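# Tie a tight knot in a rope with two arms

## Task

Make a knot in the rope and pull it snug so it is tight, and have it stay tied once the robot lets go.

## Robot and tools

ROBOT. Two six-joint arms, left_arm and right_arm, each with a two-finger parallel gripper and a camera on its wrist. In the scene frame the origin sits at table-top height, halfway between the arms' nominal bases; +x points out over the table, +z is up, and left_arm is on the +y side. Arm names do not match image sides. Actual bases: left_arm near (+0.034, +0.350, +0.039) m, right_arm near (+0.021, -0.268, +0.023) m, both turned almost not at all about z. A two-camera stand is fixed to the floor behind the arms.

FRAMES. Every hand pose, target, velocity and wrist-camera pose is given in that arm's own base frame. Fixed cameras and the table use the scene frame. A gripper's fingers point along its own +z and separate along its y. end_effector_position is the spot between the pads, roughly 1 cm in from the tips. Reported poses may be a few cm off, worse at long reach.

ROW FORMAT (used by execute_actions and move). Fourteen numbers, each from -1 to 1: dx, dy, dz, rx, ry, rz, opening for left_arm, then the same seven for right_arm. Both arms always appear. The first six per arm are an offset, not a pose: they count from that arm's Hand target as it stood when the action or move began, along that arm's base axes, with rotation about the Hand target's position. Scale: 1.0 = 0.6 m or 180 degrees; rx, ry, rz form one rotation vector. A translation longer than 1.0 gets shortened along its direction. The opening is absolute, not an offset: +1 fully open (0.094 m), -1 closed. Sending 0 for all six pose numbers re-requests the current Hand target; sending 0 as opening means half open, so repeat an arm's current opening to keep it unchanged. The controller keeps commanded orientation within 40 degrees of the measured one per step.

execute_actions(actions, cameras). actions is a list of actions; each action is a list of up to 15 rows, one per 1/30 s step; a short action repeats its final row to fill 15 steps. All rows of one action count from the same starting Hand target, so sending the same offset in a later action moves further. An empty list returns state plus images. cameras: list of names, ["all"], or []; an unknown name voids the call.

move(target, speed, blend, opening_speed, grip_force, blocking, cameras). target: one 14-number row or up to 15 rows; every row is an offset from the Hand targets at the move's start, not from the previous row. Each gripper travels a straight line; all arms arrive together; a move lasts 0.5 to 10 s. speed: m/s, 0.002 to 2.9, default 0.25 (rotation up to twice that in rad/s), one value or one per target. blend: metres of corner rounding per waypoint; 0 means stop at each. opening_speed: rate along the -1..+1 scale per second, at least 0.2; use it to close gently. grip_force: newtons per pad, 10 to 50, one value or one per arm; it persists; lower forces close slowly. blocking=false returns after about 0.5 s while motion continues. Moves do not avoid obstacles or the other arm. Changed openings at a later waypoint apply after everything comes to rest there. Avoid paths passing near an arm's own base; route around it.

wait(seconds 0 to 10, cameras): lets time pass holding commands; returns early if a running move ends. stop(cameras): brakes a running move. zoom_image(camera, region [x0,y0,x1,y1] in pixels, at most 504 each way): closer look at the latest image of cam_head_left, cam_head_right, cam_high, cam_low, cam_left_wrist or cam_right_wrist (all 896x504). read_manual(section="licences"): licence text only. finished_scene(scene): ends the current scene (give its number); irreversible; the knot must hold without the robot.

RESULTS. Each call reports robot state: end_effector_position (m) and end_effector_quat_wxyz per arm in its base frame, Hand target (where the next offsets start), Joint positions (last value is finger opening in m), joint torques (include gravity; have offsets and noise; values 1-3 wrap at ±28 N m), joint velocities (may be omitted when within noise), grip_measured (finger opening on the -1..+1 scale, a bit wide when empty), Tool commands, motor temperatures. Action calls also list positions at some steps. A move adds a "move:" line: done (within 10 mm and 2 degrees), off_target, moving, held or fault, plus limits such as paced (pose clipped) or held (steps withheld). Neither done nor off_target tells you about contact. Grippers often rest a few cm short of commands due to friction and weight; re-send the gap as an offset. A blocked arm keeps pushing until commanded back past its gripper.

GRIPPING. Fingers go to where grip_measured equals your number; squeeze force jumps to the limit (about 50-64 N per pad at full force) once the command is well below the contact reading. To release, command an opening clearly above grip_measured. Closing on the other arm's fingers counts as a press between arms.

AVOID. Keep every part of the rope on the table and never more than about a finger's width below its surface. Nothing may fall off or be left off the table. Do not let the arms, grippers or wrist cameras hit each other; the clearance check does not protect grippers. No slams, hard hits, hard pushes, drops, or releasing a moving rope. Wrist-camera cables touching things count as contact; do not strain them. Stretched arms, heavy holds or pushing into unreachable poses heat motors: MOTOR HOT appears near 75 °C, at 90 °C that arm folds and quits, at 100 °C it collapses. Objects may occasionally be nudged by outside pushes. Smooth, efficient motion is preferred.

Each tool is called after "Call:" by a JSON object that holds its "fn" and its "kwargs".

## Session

Call:
{"fn": "execute_actions", "kwargs": {"actions": [], "cameras": ["cam_head_right","cam_high","cam_low"]}}

Scene clock: 0.00 s.
left_arm: end_effector_position=(+0.3954, +0.0488, +0.1126) grip_measured=+1.000 end_effector_quat_wxyz=(+0.607, -0.098, +0.787, +0.050) | right_arm: end_effector_position=(+0.3911, -0.0388, +0.1070) grip_measured=+1.000 end_effector_quat_wxyz=(+0.584, +0.097, +0.802, -0.077)
Joint positions: left_arm=[0.054 1.534 0.345 0.925 -0.146 -0.081 0.094] | right_arm=[0.012 1.499 0.36 0.818 0.249 0.072 0.094]
Joint velocities: within noise
Joint torques (N m): no reading
Motor temperatures (°C): left_arm=[29 36 32 31 32 31 30] | right_arm=[30 36 38 31 30 31 30]
Heat: left arm: 36 °C; right arm: 38 °C.
Hand target: left_arm +0.3957, +0.0489, +0.1127; +0.606, -0.098, +0.788, +0.050 | right_arm +0.3916, -0.0390, +0.1081; +0.584, +0.097, +0.802, -0.077
Tool commands: left_gripper/opening=+1.0 right_gripper/opening=+1.0
Images, in order (width x height): cam_head_right 896x504, cam_high 896x504, cam_low 896x504.

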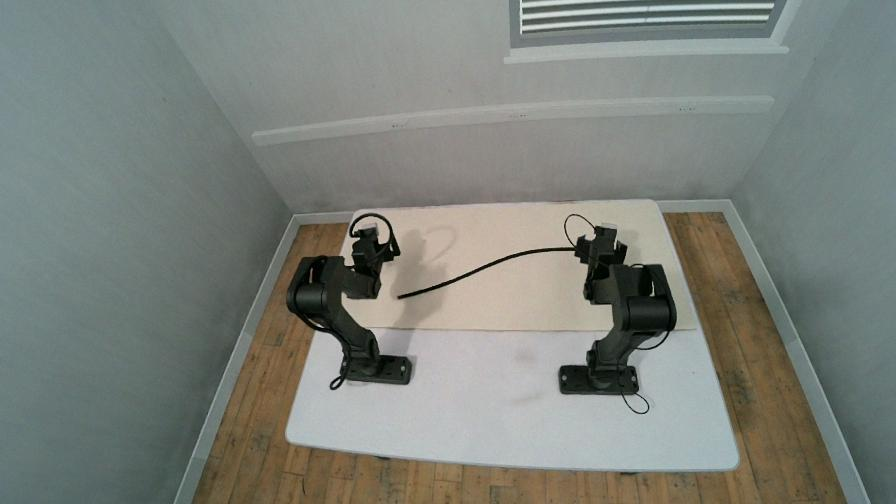

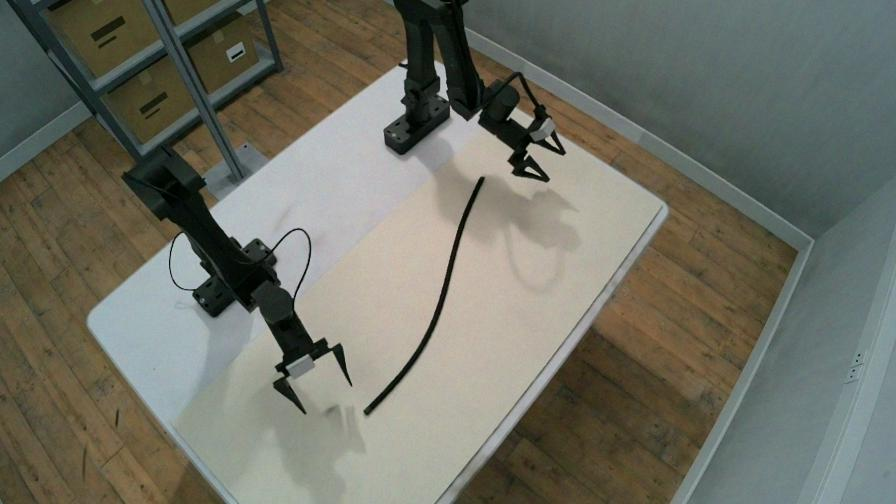

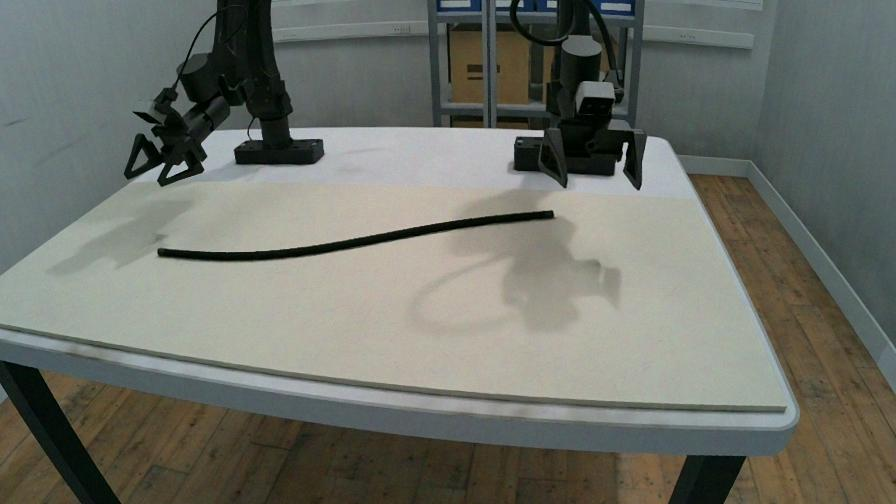

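Call:
{"fn": "move", "kwargs": {"target": [-0.1845,-0.165,-0.121,-0.369,0.261,0.402,0,-0.186,-0.1,0.087,0.0525,0.398,0.066,-0.2], "speed": 0.35, "cameras": ["cam_left_wrist","cam_head_left"]}}

Scene clock: 44.77 s.
left_arm: end_effector_position=(+0.2811, -0.0506, +0.0360) grip_measured=+0.002 end_effector_quat_wxyz=(-0.002, +0.761, -0.648, +0.003) | right_arm: end_effector_position=(+0.2764, -0.0949, +0.1566) grip_measured=-0.197 end_effector_quat_wxyz=(+0.001, -0.001, +1.000, +0.002)
Joint positions: left_arm=[-0.182 1.685 1.061 -0.939 -0.001 -1.913 0.047] | right_arm=[-0.336 1.651 1.511 -1.43 -0.004 -0.338 0.038]
Joint torques (N m): left_arm=[0.49 -6.67 8.91 0.08 -0.01 -0.09] | right_arm=[-0.57 -4.98 9.11 0.33 0.04 -0.06]
Motor temperatures (°C): left_arm=[29 37 33 37 31 31 29] | right_arm=[30 36 40 35 30 31 30]
Heat: left arm: 37 °C; right arm: 40 °C.
Hand target: left_arm +0.2849, -0.0500, +0.0400; +0.000, +0.766, -0.643, +0.000 | right_arm +0.2800, -0.0992, +0.1603; +0.001, +0.000, +1.000, +0.000
Off the commanded pose: left_arm 0.006 m, 1 deg | right_arm 0.007 m, 0 deg.
move: done
camera_calibration:
cam_left_wrist: T_world_to_cam=[[0.989199, 0.144683, 0.0235122, -0.269517], [0.12139, -0.898499, 0.421857, -0.0575693], [0.0821613, -0.414446, -0.906357, 0.0812923], [0, 0, 0, 1]] pos_world=[0.266916, 0.02096, 0.104303]
Images, in order (width x height): cam_head_left 896x504, cam_left_wrist 896x504.

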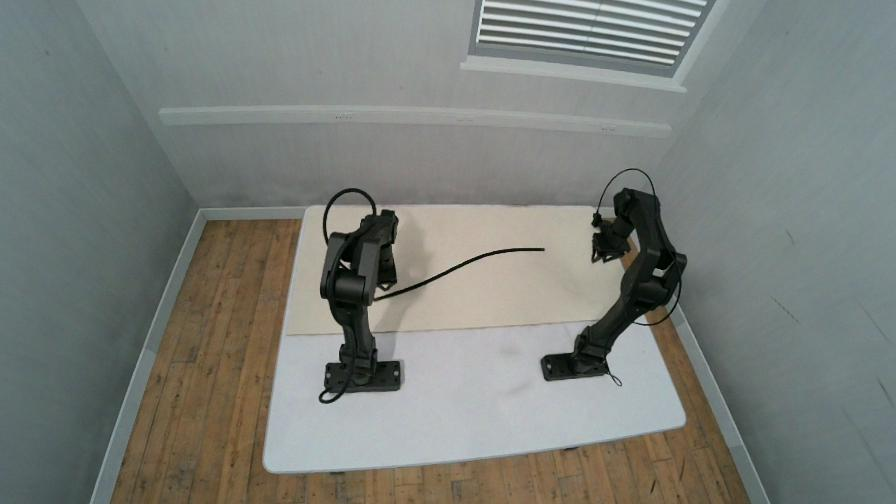

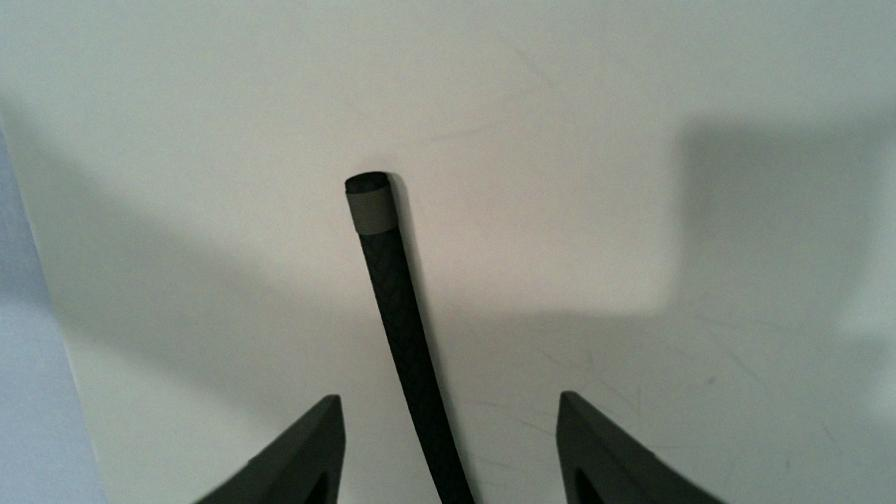

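Call:
{"fn": "move", "kwargs": {"target": [[-0.007,0.0,-0.123,0,0,0.03,0,0,0,0,0,0,0,-0.2],[-0.007,0,-0.12,0,0,0.03,-1,0,0,0,0,0,0,-0.2],[-0.007,0,0,0,0,0.03,-1,0,0,0,0,0,0,-0.2]], "speed": 0.15, "cameras": ["cam_left_wrist","cam_low"]}}

Scene clock: 54.60 s.
left_arm: end_effector_position=(+0.2790, -0.0506, +0.0319) grip_measured=-0.808 end_effector_quat_wxyz=(+0.002, +0.792, -0.611, -0.002) | right_arm: end_effector_position=(+0.2762, -0.0948, +0.1566) grip_measured=-0.197 end_effector_quat_wxyz=(+0.001, -0.001, +1.000, +0.002)
Joint positions: left_arm=[-0.182 1.694 1.055 -0.936 0.002 -2.01 0.009] | right_arm=[-0.336 1.651 1.511 -1.431 -0.004 -0.338 0.038]
Joint torques (N m): left_arm=[0.28 -8.81 7.99 0.06 -0.03 -0.08] | right_arm=[-0.57 -4.98 9.11 0.32 0.04 -0.01]
Heat: left arm: 37 °C; right arm: 42 °C.
Hand target: left_arm +0.2807, -0.0500, +0.0401; +0.000, +0.795, -0.606, +0.000 | right_arm +0.2799, -0.0991, +0.1603; +0.001, +0.000, +1.000, +0.000
Off the commanded pose: left_arm 0.008 m, 1 deg | right_arm 0.007 m, 0 deg.
move: done
camera_calibration:
cam_left_wrist: T_world_to_cam=[[0.97068, 0.240126, 0.0109158, -0.256904], [0.213504, -0.882149, 0.419796, -0.0804534], [0.110433, -0.405157, -0.907553, 0.0703466], [0, 0, 0, 1]] pos_world=[0.25878, 0.0192187, 0.100422]
Images, in order (width x height): cam_low 896x504, cam_left_wrist 896x504.

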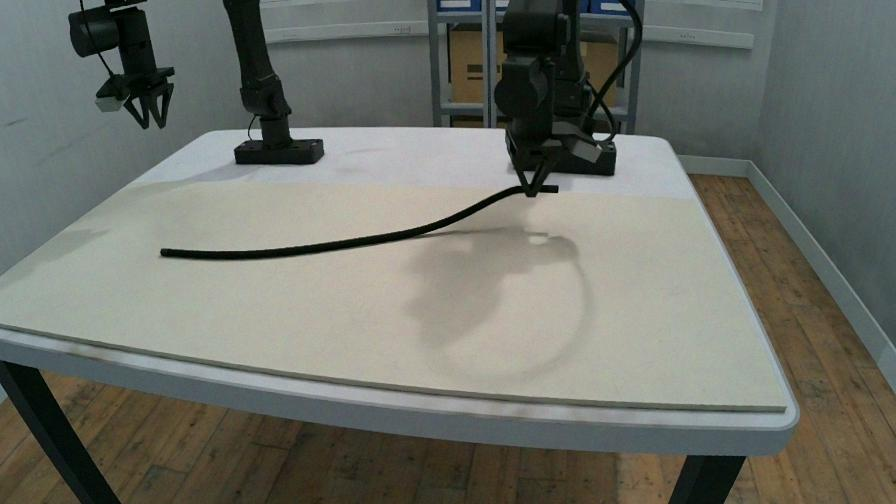

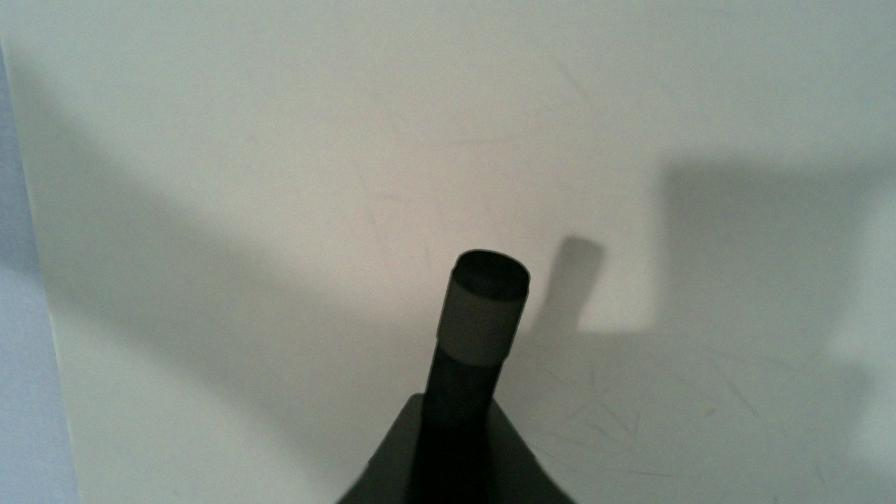

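Call:
{"fn": "move", "kwargs": {"target": [[0.144,-0.133,0,0,0,-0.5,-1,0,0,0,0,0,0,-0.2],[0.249,-0.333,0,0,0,-0.833,-1,0,0,0,0,0,0,-0.2],[0.182,-0.483,0,0,0,0.861,-1,0,0,0,0,0,0,-0.2],[0.06,-0.537,0,0,0,0.528,-1,0,0,0,0,0,0,-0.2],[0.06,-0.537,-0.12,0,0,0.528,-1,0,0,0,0,0,0,-0.2]], "speed": 0.28, "blend": [0.03,0.03,0.03,0.01,0], "cameras": ["cam_high","cam_head_right","cam_low"]}}

Scene clock: 95.67 s.
left_arm: end_effector_position=(+0.3101, -0.3628, -0.0181) grip_measured=-0.808 end_effector_quat_wxyz=(-0.021, +0.983, +0.182, -0.011) | right_arm: end_effector_position=(+0.2762, -0.0948, +0.1566) grip_measured=-0.197 end_effector_quat_wxyz=(+0.001, -0.001, +1.000, +0.002)
Joint positions: left_arm=[-0.866 2.552 2.179 -1.246 -0.001 1.908 0.009] | right_arm=[-0.336 1.651 1.511 -1.431 -0.004 -0.338 0.038]
Joint torques (N m): left_arm=[-0.05 -14.75 3.96 1.13 -0.01 0.1] | right_arm=[-0.57 -5 9.11 0.31 0.04 -0.01]
Heat: left arm: 39 °C; right arm: 43 °C.
Hand target: left_arm +0.3168, -0.3723, -0.0318; +0.000, +0.984, +0.177, +0.000 | right_arm +0.2799, -0.0991, +0.1603; +0.001, +0.000, +1.000, +0.000
Off the commanded pose: left_arm 0.018 m, 3 deg | right_arm 0.007 m, 0 deg.
move: off_target (left_arm)
Images, in order (width x height): cam_head_right 896x504, cam_high 896x504, cam_low 896x504.

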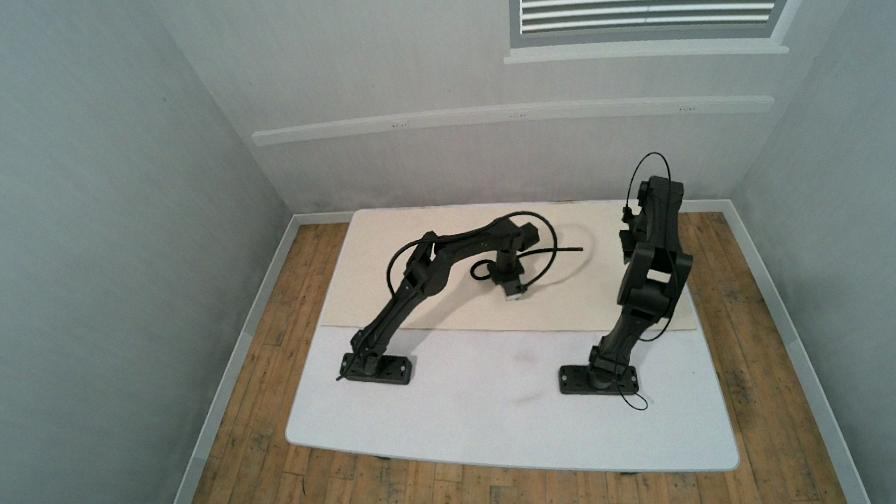

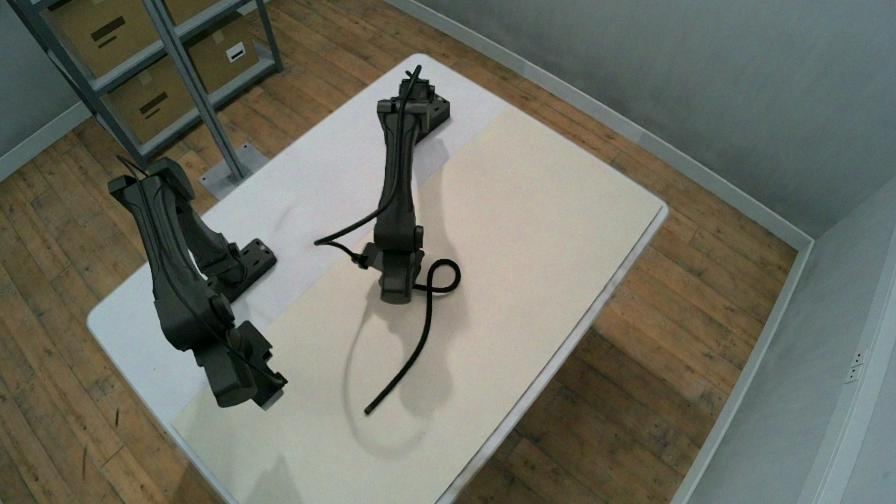

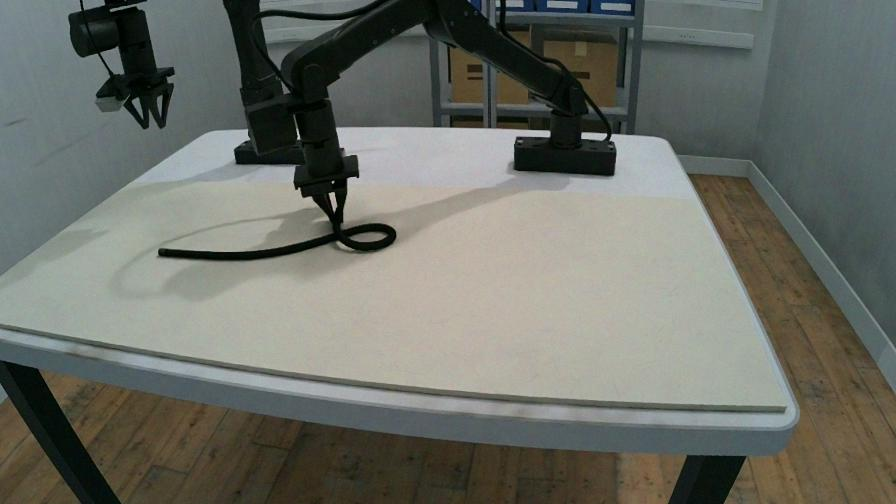

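Call:
{"fn": "zoom_image", "kwargs": {"camera": "cam_high", "region": [340, 230, 500, 430]}}

Call:
{"fn": "zoom_image", "kwargs": {"camera": "cam_low", "region": [150, 190, 430, 290]}}

Scaled by 2.520.

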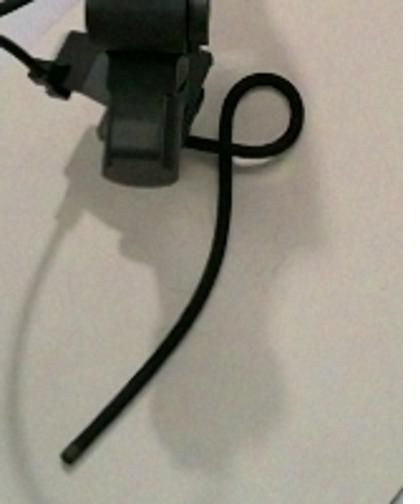

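Scaled by 1.800.

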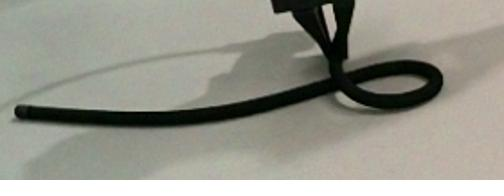

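Call:
{"fn": "move", "kwargs": {"target": [[0,0,0,0,0,0,-0.4,0,0,0,0,0,0,-0.2],[0,0,0.15,0,0,0,-0.4,0,0,0,0,0,0,-0.2],[0.07,0.06,0.18,0,0,0.389,-0.4,0,0,0,0,0,0,-0.2]], "speed": [0.1,0.25,0.25], "blend": [0,0.02,0], "cameras": ["cam_left_wrist","cam_high","cam_low"]}}

Scene clock: 132.83 s.
left_arm: end_effector_position=(+0.3562, -0.3367, +0.0739) grip_measured=-0.402 end_effector_quat_wxyz=(+0.012, +0.707, +0.707, +0.001) | right_arm: end_effector_position=(+0.2762, -0.0948, +0.1566) grip_measured=-0.197 end_effector_quat_wxyz=(+0.001, -0.001, +1.000, +0.002)
Joint positions: left_arm=[-0.76 2.548 2.54 -1.539 -0.001 0.812 0.028] | right_arm=[-0.336 1.651 1.511 -1.431 -0.004 -0.338 0.038]
Joint torques (N m): left_arm=[0.47 -14.23 9.42 0.16 -0.01 -0.02] | right_arm=[-0.54 -4.97 9.13 0.32 0.04 -0.02]
Motor temperatures (°C): left_arm=[29 42 34 33 31 31 31] | right_arm=[30 36 44 32 30 31 30]
Heat: left arm: 42 °C; right arm: 44 °C.
Hand target: left_arm +0.3588, -0.3363, +0.0761; +0.000, +0.704, +0.710, +0.000 | right_arm +0.2799, -0.0991, +0.1603; +0.001, +0.000, +1.000, +0.000
Off the commanded pose: left_arm 0.004 m, 1 deg | right_arm 0.007 m, 0 deg.
joint sent to its limit (left arm) — joint 4 (wrist pitch), lower limit. The joint targets still meet the commanded pose.
move: done
camera_calibration:
cam_left_wrist: T_world_to_cam=[[-0.999873, 0.0156918, -0.00264696, 0.363613], [0.0132636, 0.913675, 0.406229, 0.310113], [0.0087929, 0.406142, -0.913768, 0.293788], [0, 0, 0, 1]] pos_world=[0.35687, -0.408368, 0.14344]
Images, in order (width x height): cam_high 896x504, cam_low 896x504, cam_left_wrist 896x504.

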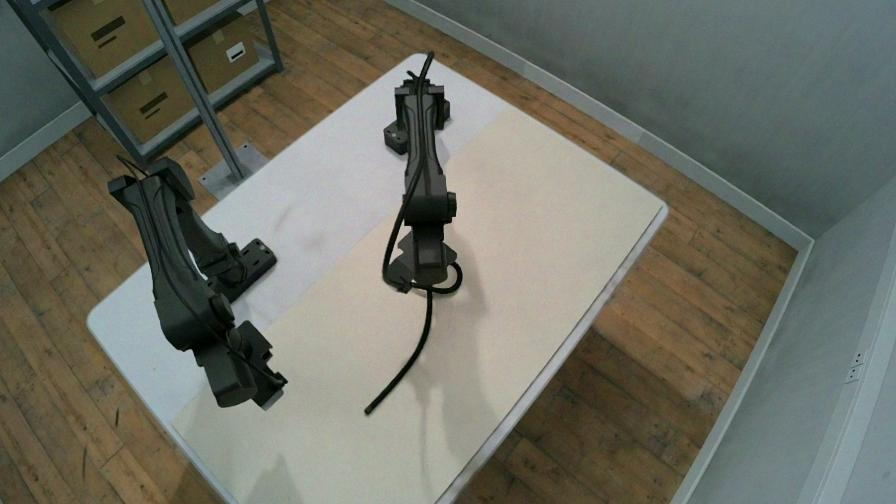

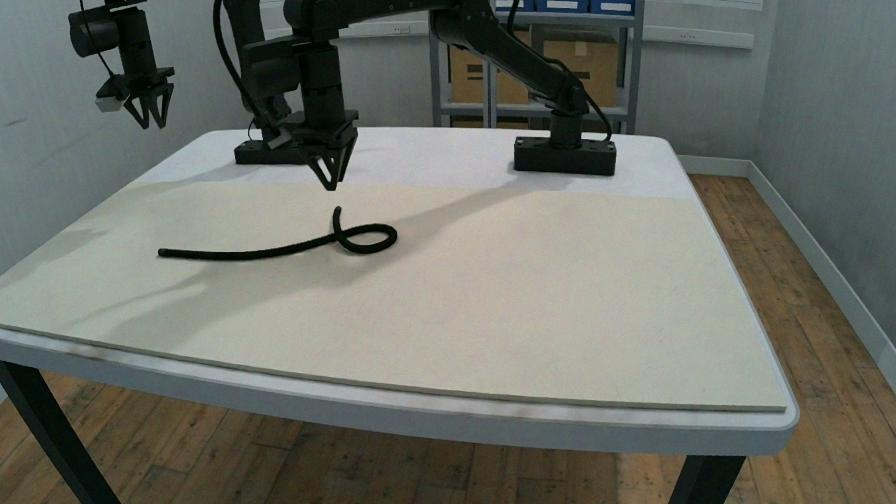

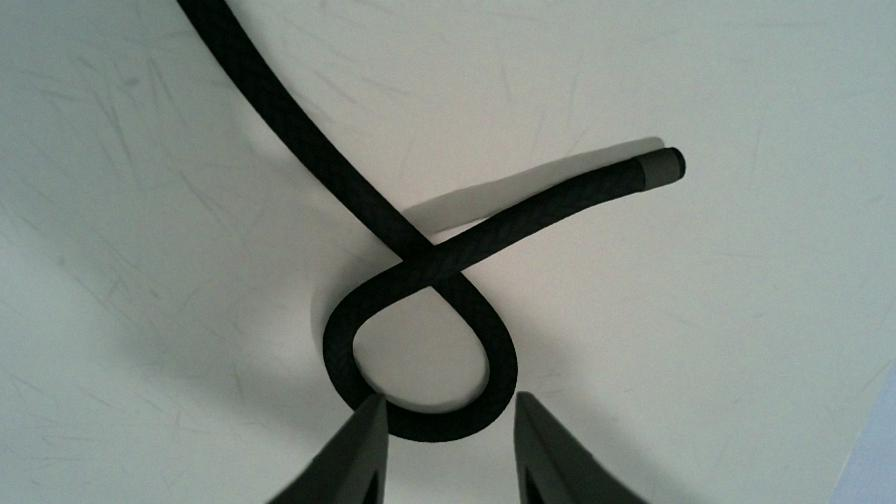

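Call:
{"fn": "move", "kwargs": {"target": [[-0.077,-0.06,0,0,0,0.611,-0.4,0,0,0,0,0,0,-0.2],[-0.077,-0.06,-0.178,0,0,0.611,-0.4,0,0,0,0,0,0,-0.2]], "speed": [0.4,0.2], "blend": [0.01,0], "cameras": ["cam_left_wrist","cam_low"]}}

Scene clock: 171.43 s.
left_arm: end_effector_position=(+0.3057, -0.3600, -0.0182) grip_measured=-0.402 end_effector_quat_wxyz=(-0.015, -0.175, +0.984, +0.026) | right_arm: end_effector_position=(+0.2762, -0.0948, +0.1566) grip_measured=-0.197 end_effector_quat_wxyz=(+0.001, -0.001, +1.000, +0.002)
Joint positions: left_arm=[-0.869 2.54 2.156 -1.246 0 -1.222 0.028] | right_arm=[-0.336 1.651 1.511 -1.431 -0.004 -0.338 0.038]
Joint torques (N m): left_arm=[-0.36 -14.84 4.05 1.16 -0.01 -0.05] | right_arm=[-0.57 -4.97 9.11 0.32 0.04 -0.01]
Heat: left arm: 43 °C; right arm: 45 °C.
Hand target: left_arm +0.3125, -0.3722, -0.0307; +0.000, -0.177, +0.984, +0.000 | right_arm +0.2799, -0.0991, +0.1603; +0.001, +0.000, +1.000, +0.000
Off the commanded pose: left_arm 0.019 m, 3 deg | right_arm 0.007 m, 0 deg.
move: off_target (left_arm)
camera_calibration:
cam_left_wrist: T_world_to_cam=[[0.331186, -0.94275, -0.0392262, -0.439339], [-0.841979, -0.314039, 0.438693, 0.189537], [-0.425896, -0.112261, -0.897781, 0.166163], [0, 0, 0, 1]] pos_world=[0.375857, -0.336011, 0.0487963]
Images, in order (width x height): cam_low 896x504, cam_left_wrist 896x504.

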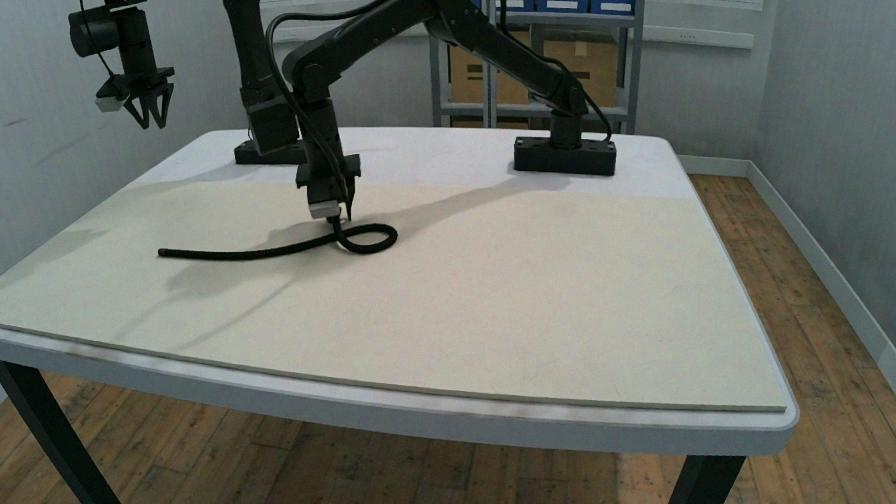

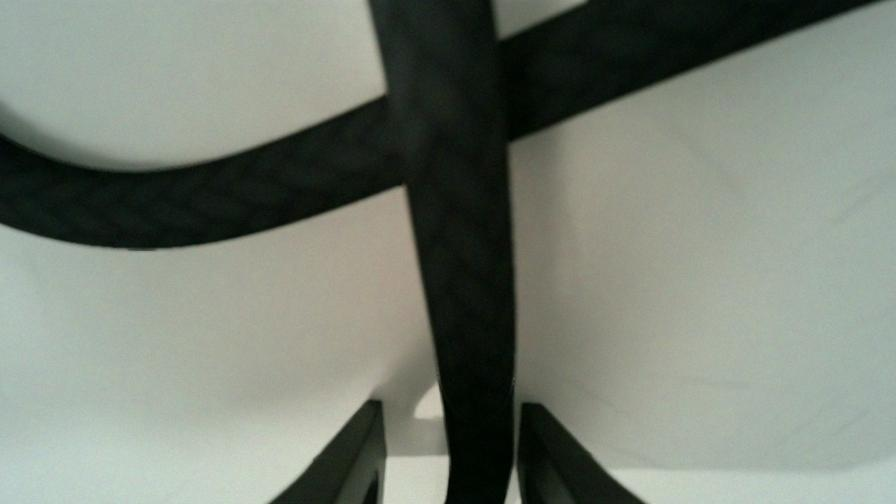

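Call:
{"fn": "move", "kwargs": {"target": [[0,0,0,0,0,0,-1,0,0,0,0,0,0,-0.2],[0,0,0.045,0,0,-0.05,-1,0,0,0,0,0,0,-0.2],[-0.01,0.03,0.05,0,0,-0.4,-1,0,0,0,0,0,0,-0.2],[0.016,0.052,0.045,0,0,-0.833,-1,0,0,0,0,0,0,-0.2],[0.016,0.052,0,0,0,-0.833,-1,0,0,0,0,0,0,-0.2]], "speed": [0.2,0.2,0.25,0.25,0.15], "blend": [0,0.01,0.01,0.005,0], "cameras": ["cam_left_wrist","cam_low","cam_high"]}}

Scene clock: 197.50 s.
left_arm: end_effector_position=(+0.3195, -0.3429, -0.0181) grip_measured=-0.801 end_effector_quat_wxyz=(-0.003, +0.904, +0.427, -0.001) | right_arm: end_effector_position=(+0.2762, -0.0948, +0.1566) grip_measured=-0.197 end_effector_quat_wxyz=(+0.001, -0.001, +1.000, +0.002)
Joint positions: left_arm=[-0.823 2.454 2 -1.123 -0.001 1.435 0.009] | right_arm=[-0.336 1.651 1.511 -1.431 -0.004 -0.338 0.038]
Joint torques (N m): left_arm=[0.65 -14.23 3.82 0.82 -0.02 0.11] | right_arm=[-0.58 -5 9.13 0.32 0.04 -0.02]
Motor temperatures (°C): left_arm=[29 48 34 33 31 31 30] | right_arm=[30 35 45 32 30 31 30]
Heat: left arm: 48 °C; right arm: 45 °C.
Hand target: left_arm +0.3222, -0.3411, -0.0307; +0.000, +0.905, +0.426, +0.000 | right_arm +0.2799, -0.0991, +0.1603; +0.001, +0.000, +1.000, +0.000
Off the commanded pose: left_arm 0.013 m, 0 deg | right_arm 0.007 m, 0 deg.
move: off_target (left_arm)
camera_calibration:
cam_left_wrist: T_world_to_cam=[[-0.762925, 0.646091, 0.0226405, 0.467716], [0.593237, 0.685735, 0.421707, 0.0904414], [0.256936, 0.335162, -0.906449, 0.109144], [0, 0, 0, 1]] pos_world=[0.275136, -0.400787, 0.0502042]
Images, in order (width x height): cam_high 896x504, cam_low 896x504, cam_left_wrist 896x504.

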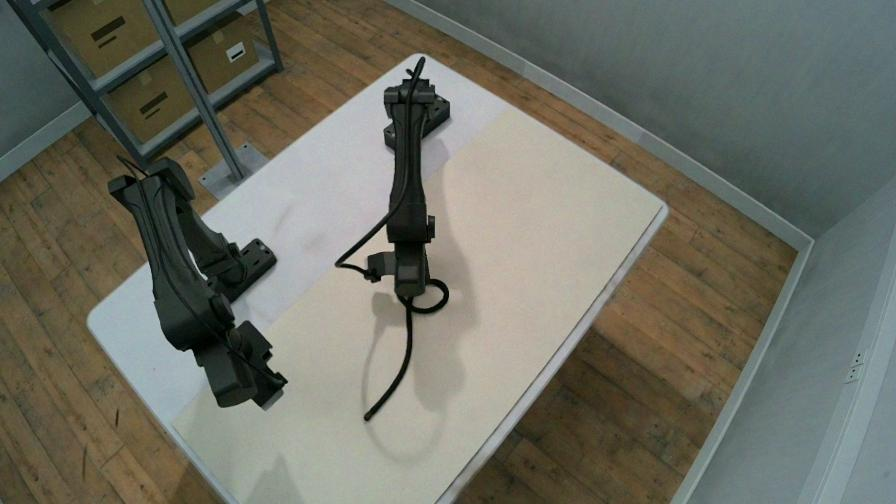

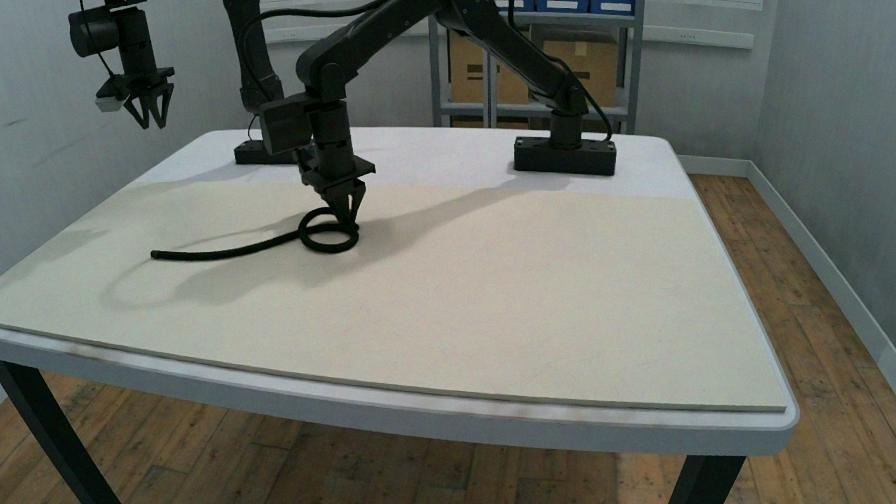

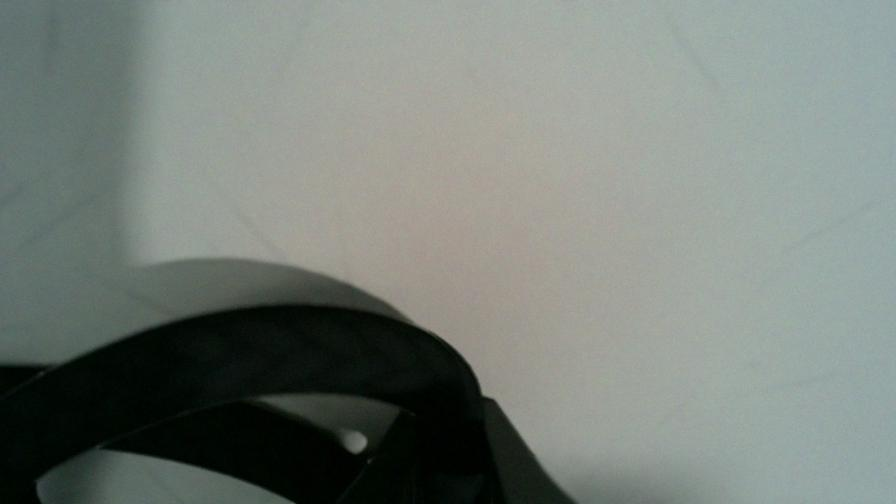

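Call:
{"fn": "move", "kwargs": {"target": [[0,0,0,0,0,0,-0.4,0,0,0,0,0,0,-0.2],[-0.02,-0.02,0.19,0,0,0.2,-0.4,0,0,0,0,0,0,-0.2]], "speed": [0.1,0.25], "cameras": ["cam_left_wrist","cam_low"]}}

Scene clock: 206.20 s.
left_arm: end_effector_position=(+0.3110, -0.3500, +0.0790) grip_measured=-0.402 end_effector_quat_wxyz=(-0.001, +0.728, +0.686, +0.001) | right_arm: end_effector_position=(+0.2762, -0.0948, +0.1566) grip_measured=-0.197 end_effector_quat_wxyz=(+0.001, -0.001, +1.000, +0.002)
Joint positions: left_arm=[-0.847 2.429 2.342 -1.486 -0.001 0.784 0.028] | right_arm=[-0.336 1.651 1.511 -1.431 -0.004 -0.338 0.038]
Joint torques (N m): left_arm=[-0.38 -14.01 9.25 0.14 -0.02 -0.02] | right_arm=[-0.57 -5 9.1 0.32 0.03 -0.01]
Heat: left arm: 48 °C; right arm: 45 °C.
Hand target: left_arm +0.3102, -0.3531, +0.0833; +0.000, +0.729, +0.685, +0.000 | right_arm +0.2799, -0.0991, +0.1603; +0.001, +0.000, +1.000, +0.000
Off the commanded pose: left_arm 0.005 m, 0 deg | right_arm 0.007 m, 0 deg.
move: done
camera_calibration:
cam_left_wrist: T_world_to_cam=[[-0.997086, 0.0742798, 0.0173947, 0.336661], [0.0746602, 0.903221, 0.422631, 0.296658], [0.0156817, 0.422698, -0.906135, 0.307399], [0, 0, 0, 1]] pos_world=[0.308711, -0.422892, 0.147312]
Images, in order (width x height): cam_low 896x504, cam_left_wrist 896x504.

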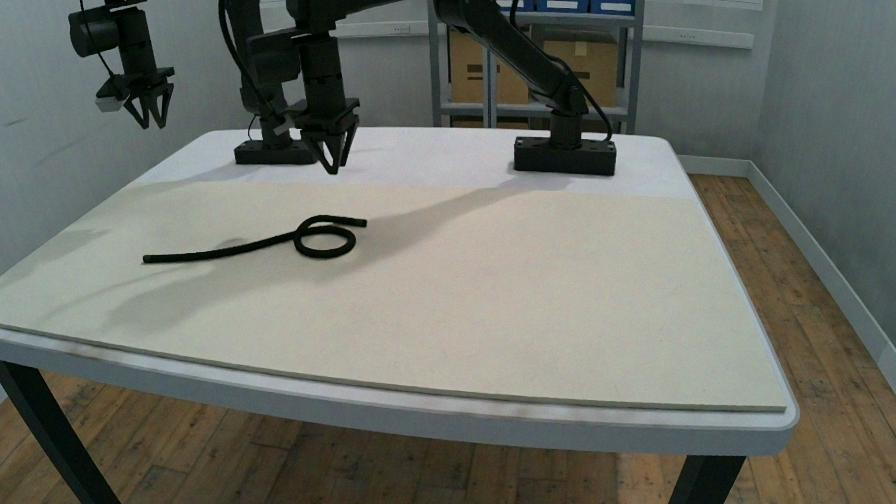

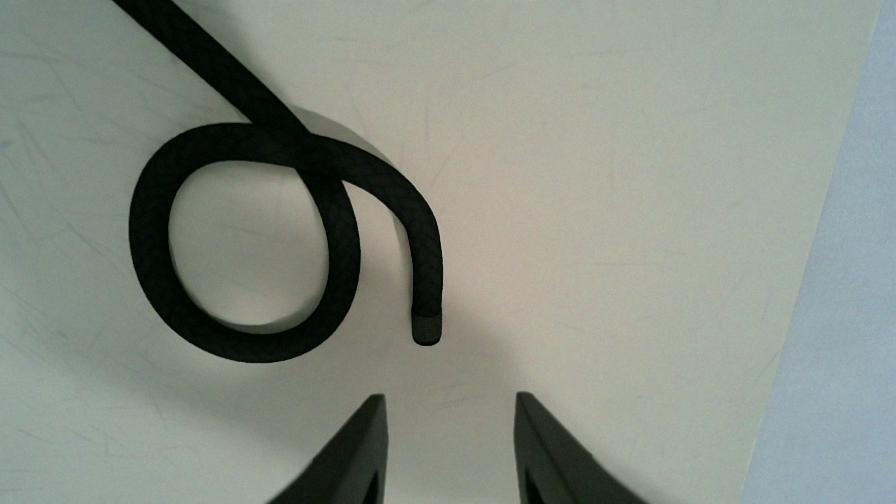

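Call:
{"fn": "move", "kwargs": {"target": [[0.141,0.102,-0.05,0,0,-0.286,-0.4,0,0,0,0,0,0,-0.2],[0.141,0.102,-0.194,0,0,-0.286,-0.4,0,0,0,0,0,0,-0.2]], "speed": [0.3,0.15], "blend": [0.01,0], "cameras": ["cam_left_wrist","cam_low"]}}

Scene clock: 231.63 s.
left_arm: end_effector_position=(+0.3917, -0.2886, -0.0158) grip_measured=-0.402 end_effector_quat_wxyz=(-0.004, +0.952, +0.305, -0.001) | right_arm: end_effector_position=(+0.2762, -0.0948, +0.1566) grip_measured=-0.197 end_effector_quat_wxyz=(+0.001, -0.001, +1.000, +0.002)
Joint positions: left_arm=[-0.638 2.545 2.177 -1.21 -0.002 1.884 0.028] | right_arm=[-0.336 1.651 1.511 -1.431 -0.004 -0.338 0.038]
Joint torques (N m): left_arm=[0.02 -13.46 5.01 0.85 0 0.11] | right_arm=[-0.57 -4.98 9.1 0.32 0.03 -0.02]
Heat: left arm: 45 °C; right arm: 45 °C.
Hand target: left_arm +0.3947, -0.2918, -0.0332; +0.000, +0.954, +0.300, +0.000 | right_arm +0.2799, -0.0991, +0.1603; +0.001, +0.000, +1.000, +0.000
Off the commanded pose: left_arm 0.018 m, 1 deg | right_arm 0.007 m, 0 deg.
move: off_target (left_arm)
camera_calibration:
cam_left_wrist: T_world_to_cam=[[-0.568828, 0.822113, 0.0237833, 0.462464], [0.752059, 0.508216, 0.419671, -0.104015], [0.33293, 0.256607, -0.907364, 0.0219856], [0, 0, 0, 1]] pos_world=[0.333968, -0.332977, 0.0526022]
Images, in order (width x height): cam_low 896x504, cam_left_wrist 896x504.

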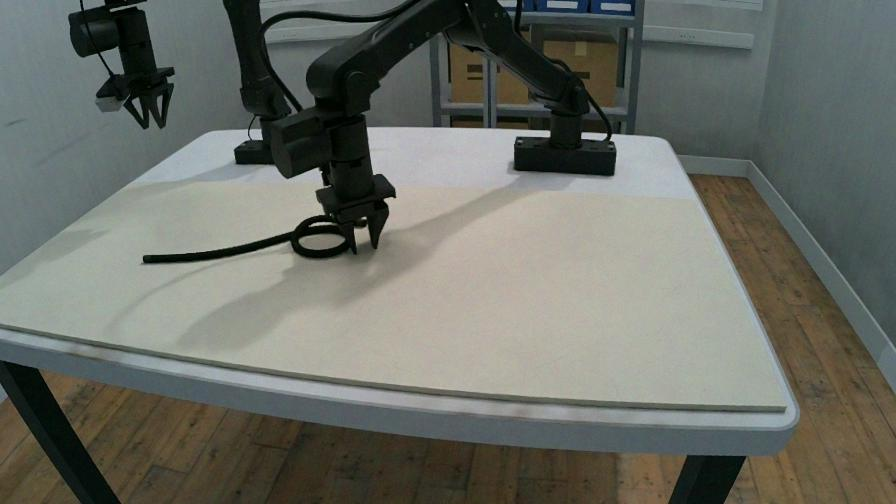

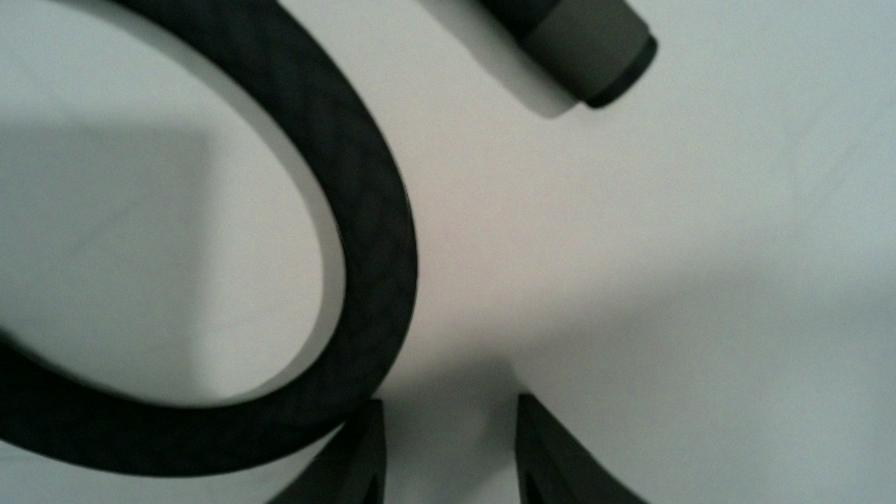

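Call:
{"fn": "move", "kwargs": {"target": [[0,0,0.05,0,0,0,-0.4,0,0,0,0,0,0,-0.2],[-0.017,-0.045,0.05,0,0,0,-0.4,0,0,0,0,0,0,-0.2],[-0.017,-0.045,-0.005,0,0,0,-0.4,0,0,0,0,0,0,-0.2]], "speed": [0.2,0.25,0.15], "blend": [0.008,0.005,0], "cameras": ["cam_left_wrist"]}}

Scene clock: 248.87 s.
left_arm: end_effector_position=(+0.3882, -0.3220, -0.0143) grip_measured=-0.402 end_effector_quat_wxyz=(+0.011, +0.954, +0.298, +0.014) | right_arm: end_effector_position=(+0.2762, -0.0948, +0.1566) grip_measured=-0.197 end_effector_quat_wxyz=(+0.001, -0.001, +1.000, +0.002)
Joint positions: left_arm=[-0.698 2.589 2.265 -1.213 -0.011 1.838 0.028] | right_arm=[-0.336 1.651 1.511 -1.431 -0.004 -0.338 0.038]
Joint torques (N m): left_arm=[0.36 -13.16 4.98 0.6 0.11 0.01] | right_arm=[-0.54 -5 9.11 0.32 0.04 -0.01]
Heat: left arm: 48 °C; right arm: 45 °C.
Hand target: left_arm +0.3845, -0.3190, -0.0360; +0.001, +0.954, +0.301, +0.000 | right_arm +0.2799, -0.0991, +0.1603; +0.001, +0.000, +1.000, +0.000
Off the commanded pose: left_arm 0.022 m, 2 deg | right_arm 0.007 m, 0 deg.
move: off_target (left_arm)
camera_calibration:
cam_left_wrist: T_world_to_cam=[[-0.556474, 0.830753, -0.0136144, 0.485361], [0.743342, 0.505109, 0.438528, -0.0824776], [0.371186, 0.23391, -0.898614, 0.0111095], [0, 0, 0, 1]] pos_world=[0.327276, -0.364154, 0.0527598]
Images, in order (width x height): cam_left_wrist 896x504.

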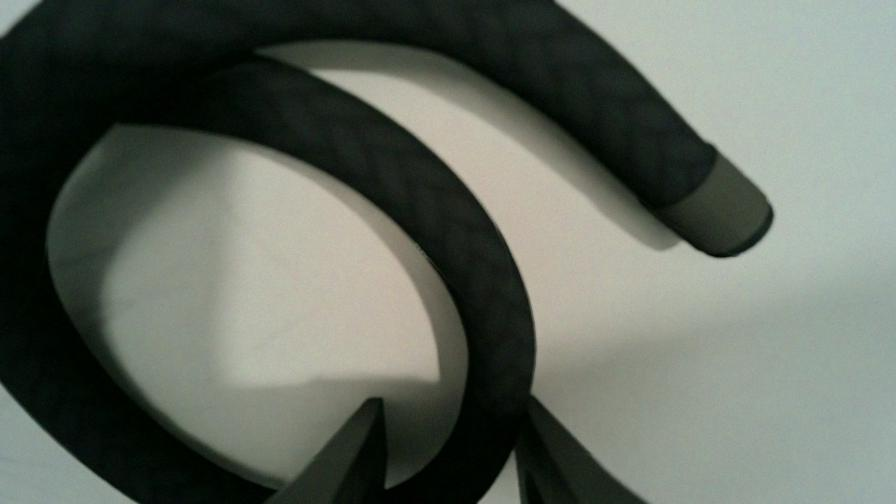

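Call:
{"fn": "move", "kwargs": {"target": [[-0.006,-0.005,0.06,0,0,0,-0.4,0,0,0,0,0,0,-0.2],[-0.006,-0.005,0.004,0,0,0,-0.4,0,0,0,0,0,0,-0.2]], "speed": [0.15,0.12], "cameras": ["cam_left_wrist"]}}

Scene clock: 258.50 s.
left_arm: end_effector_position=(+0.3863, -0.3204, -0.0143) grip_measured=-0.402 end_effector_quat_wxyz=(+0.007, +0.953, +0.303, +0.011) | right_arm: end_effector_position=(+0.2762, -0.0948, +0.1566) grip_measured=-0.197 end_effector_quat_wxyz=(+0.001, -0.001, +1.000, +0.002)
Joint positions: left_arm=[-0.698 2.59 2.267 -1.225 -0.011 1.828 0.028] | right_arm=[-0.336 1.651 1.511 -1.431 -0.004 -0.338 0.038]
Joint torques (N m): left_arm=[-0.34 -13.71 4.71 0.66 0.1 0.01] | right_arm=[-0.57 -5 9.1 0.32 0.04 -0.02]
Heat: left arm: 49 °C; right arm: 46 °C.
Hand target: left_arm +0.3809, -0.3220, -0.0338; +0.001, +0.954, +0.300, +0.000 | right_arm +0.2799, -0.0991, +0.1603; +0.001, +0.000, +1.000, +0.000
Off the commanded pose: left_arm 0.020 m, 1 deg | right_arm 0.007 m, 0 deg.
move: off_target (left_arm)
camera_calibration:
cam_left_wrist: T_world_to_cam=[[-0.56481, 0.825214, -0.00345279, 0.484496], [0.741916, 0.509621, 0.435714, -0.0798823], [0.361317, 0.243534, -0.900079, 0.018294], [0, 0, 0, 1]] pos_world=[0.326304, -0.363558, 0.0529447]
Images, in order (width x height): cam_left_wrist 896x504.

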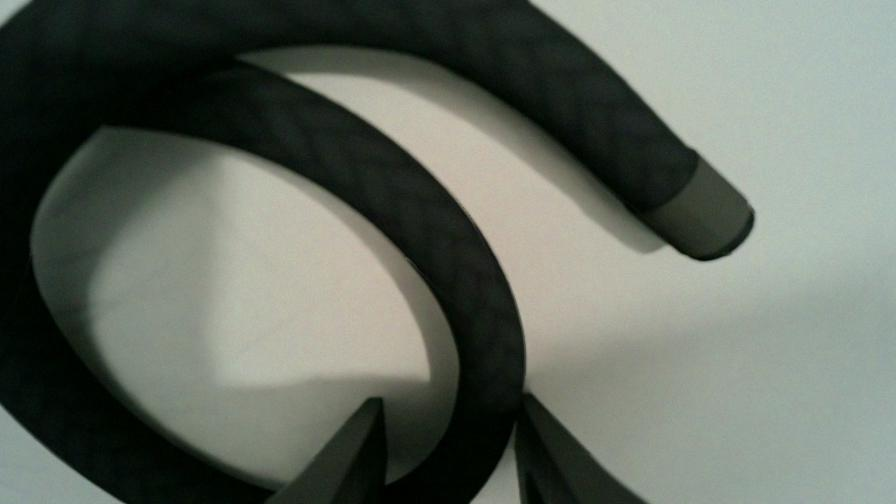

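Call:
{"fn": "move", "kwargs": {"target": [[-0.009,0.014,0.05,0,0,0,-0.35,0,0,0,0,0,0,-0.2],[-0.009,0.014,-0.002,0,0,0,-0.35,0,0,0,0,0,0,-0.2]], "speed": [0.15,0.12], "cameras": ["cam_left_wrist"]}}

Scene clock: 269.37 s.
left_arm: end_effector_position=(+0.3830, -0.3177, -0.0176) grip_measured=-0.352 end_effector_quat_wxyz=(+0.011, +0.953, +0.303, +0.014) | right_arm: end_effector_position=(+0.2762, -0.0948, +0.1566) grip_measured=-0.197 end_effector_quat_wxyz=(+0.001, -0.001, +1.000, +0.002)
Joint positions: left_arm=[-0.698 2.55 2.179 -1.166 -0.011 1.828 0.03] | right_arm=[-0.336 1.651 1.511 -1.431 -0.004 -0.338 0.038]
Joint torques (N m): left_arm=[0.16 -14.53 3.58 0.6 0.1 0.06] | right_arm=[-0.57 -4.98 9.1 0.32 0.04 -0.01]
Heat: left arm: 50 °C; right arm: 46 °C.
Hand target: left_arm +0.3755, -0.3135, -0.0349; +0.000, +0.954, +0.300, +0.000 | right_arm +0.2799, -0.0991, +0.1603; +0.001, +0.000, +1.000, +0.000
Off the commanded pose: left_arm 0.019 m, 2 deg | right_arm 0.007 m, 0 deg.
move: off_target (left_arm)
camera_calibration:
cam_left_wrist: T_world_to_cam=[[-0.564709, 0.825175, -0.0138009, 0.480281], [0.738355, 0.512623, 0.438235, -0.0750875], [0.368695, 0.237285, -0.898755, 0.011044], [0, 0, 0, 1]] pos_world=[0.322588, -0.360444, 0.0494601]
Images, in order (width x height): cam_left_wrist 896x504.

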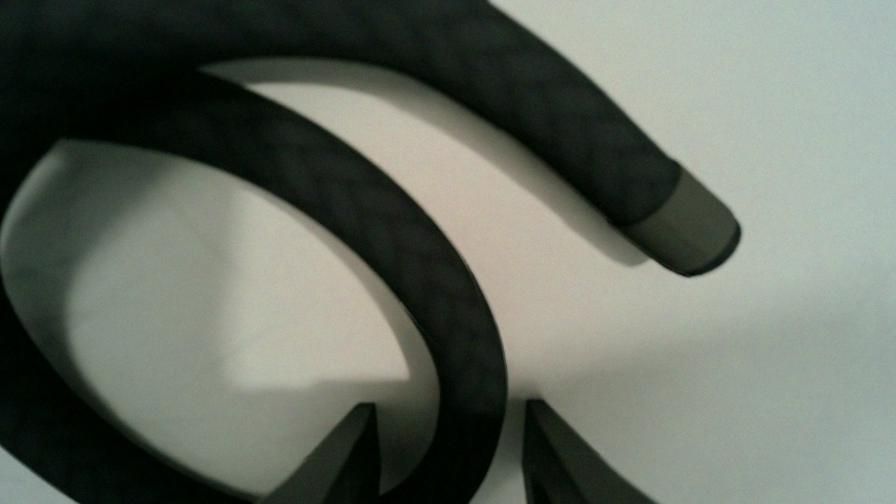

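Call:
{"fn": "move", "kwargs": {"target": [[0,0,0,0,0,0,-1,0,0,0,0,0,0,-0.2],[0,0.01,0.1,0,0,0,-1,0,0,0,0,0,0,-0.2],[-0.13,0.075,0.1,0,0,0.15,-1,0,0,0,0,0,0,-0.2],[-0.13,0.075,0.005,0,0,0.167,-1,0,0,0,0,0,0,-0.2]], "speed": [0.1,0.15,0.15,0.12], "blend": [0,0.01,0.01,0], "cameras": ["cam_left_wrist","cam_low"]}}

Scene clock: 282.47 s.
left_arm: end_effector_position=(+0.2996, -0.2647, -0.0178) grip_measured=-0.805 end_effector_quat_wxyz=(-0.003, +0.843, +0.539, +0.005) | right_arm: end_effector_position=(+0.2762, -0.0948, +0.1566) grip_measured=-0.197 end_effector_quat_wxyz=(+0.001, -0.001, +1.000, +0.002)
Joint positions: left_arm=[-0.731 2.176 1.515 -0.912 -0.011 1.273 0.009] | right_arm=[-0.336 1.651 1.511 -1.431 -0.004 -0.338 0.038]
Joint torques (N m): left_arm=[-0.36 -10.55 4.48 0.79 0.1 0] | right_arm=[-0.58 -4.98 9.1 0.32 0.04 -0.02]
Heat: left arm: 50 °C; right arm: 46 °C.
Hand target: left_arm +0.2976, -0.2686, -0.0319; +0.000, +0.843, +0.538, +0.000 | right_arm +0.2799, -0.0991, +0.1603; +0.001, +0.000, +1.000, +0.000
Off the commanded pose: left_arm 0.015 m, 1 deg | right_arm 0.007 m, 0 deg.
move: off_target (left_arm)
camera_calibration:
cam_left_wrist: T_world_to_cam=[[-0.901366, 0.432801, 0.014905, 0.386877], [0.396459, 0.810852, 0.430511, 0.140723], [0.17424, 0.393957, -0.902462, 0.128721], [0, 0, 0, 1]] pos_world=[0.270498, -0.332257, 0.0498169]
Images, in order (width x height): cam_low 896x504, cam_left_wrist 896x504.

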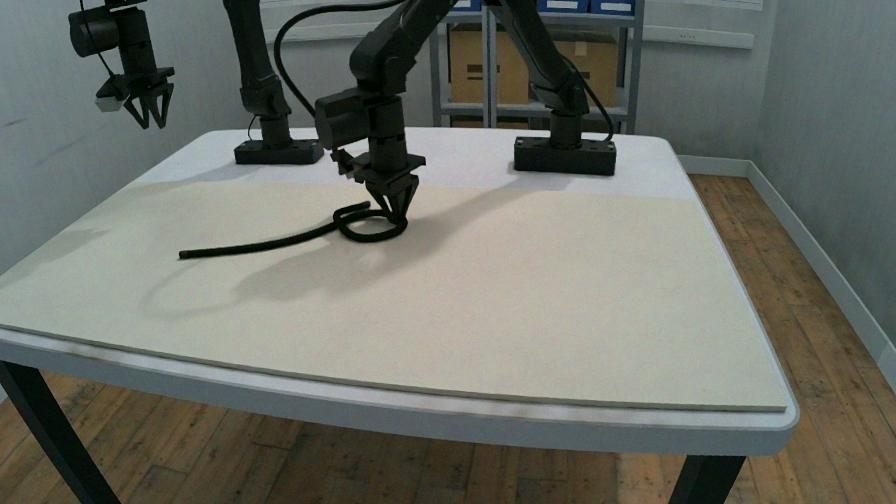

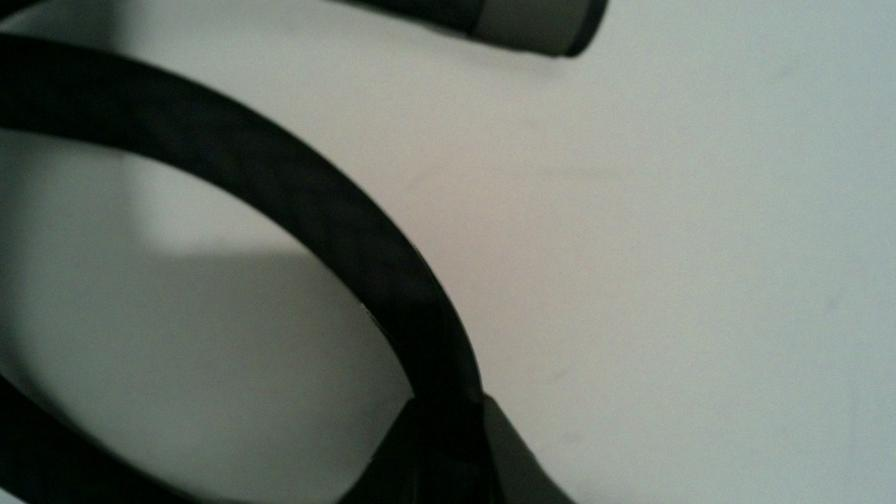

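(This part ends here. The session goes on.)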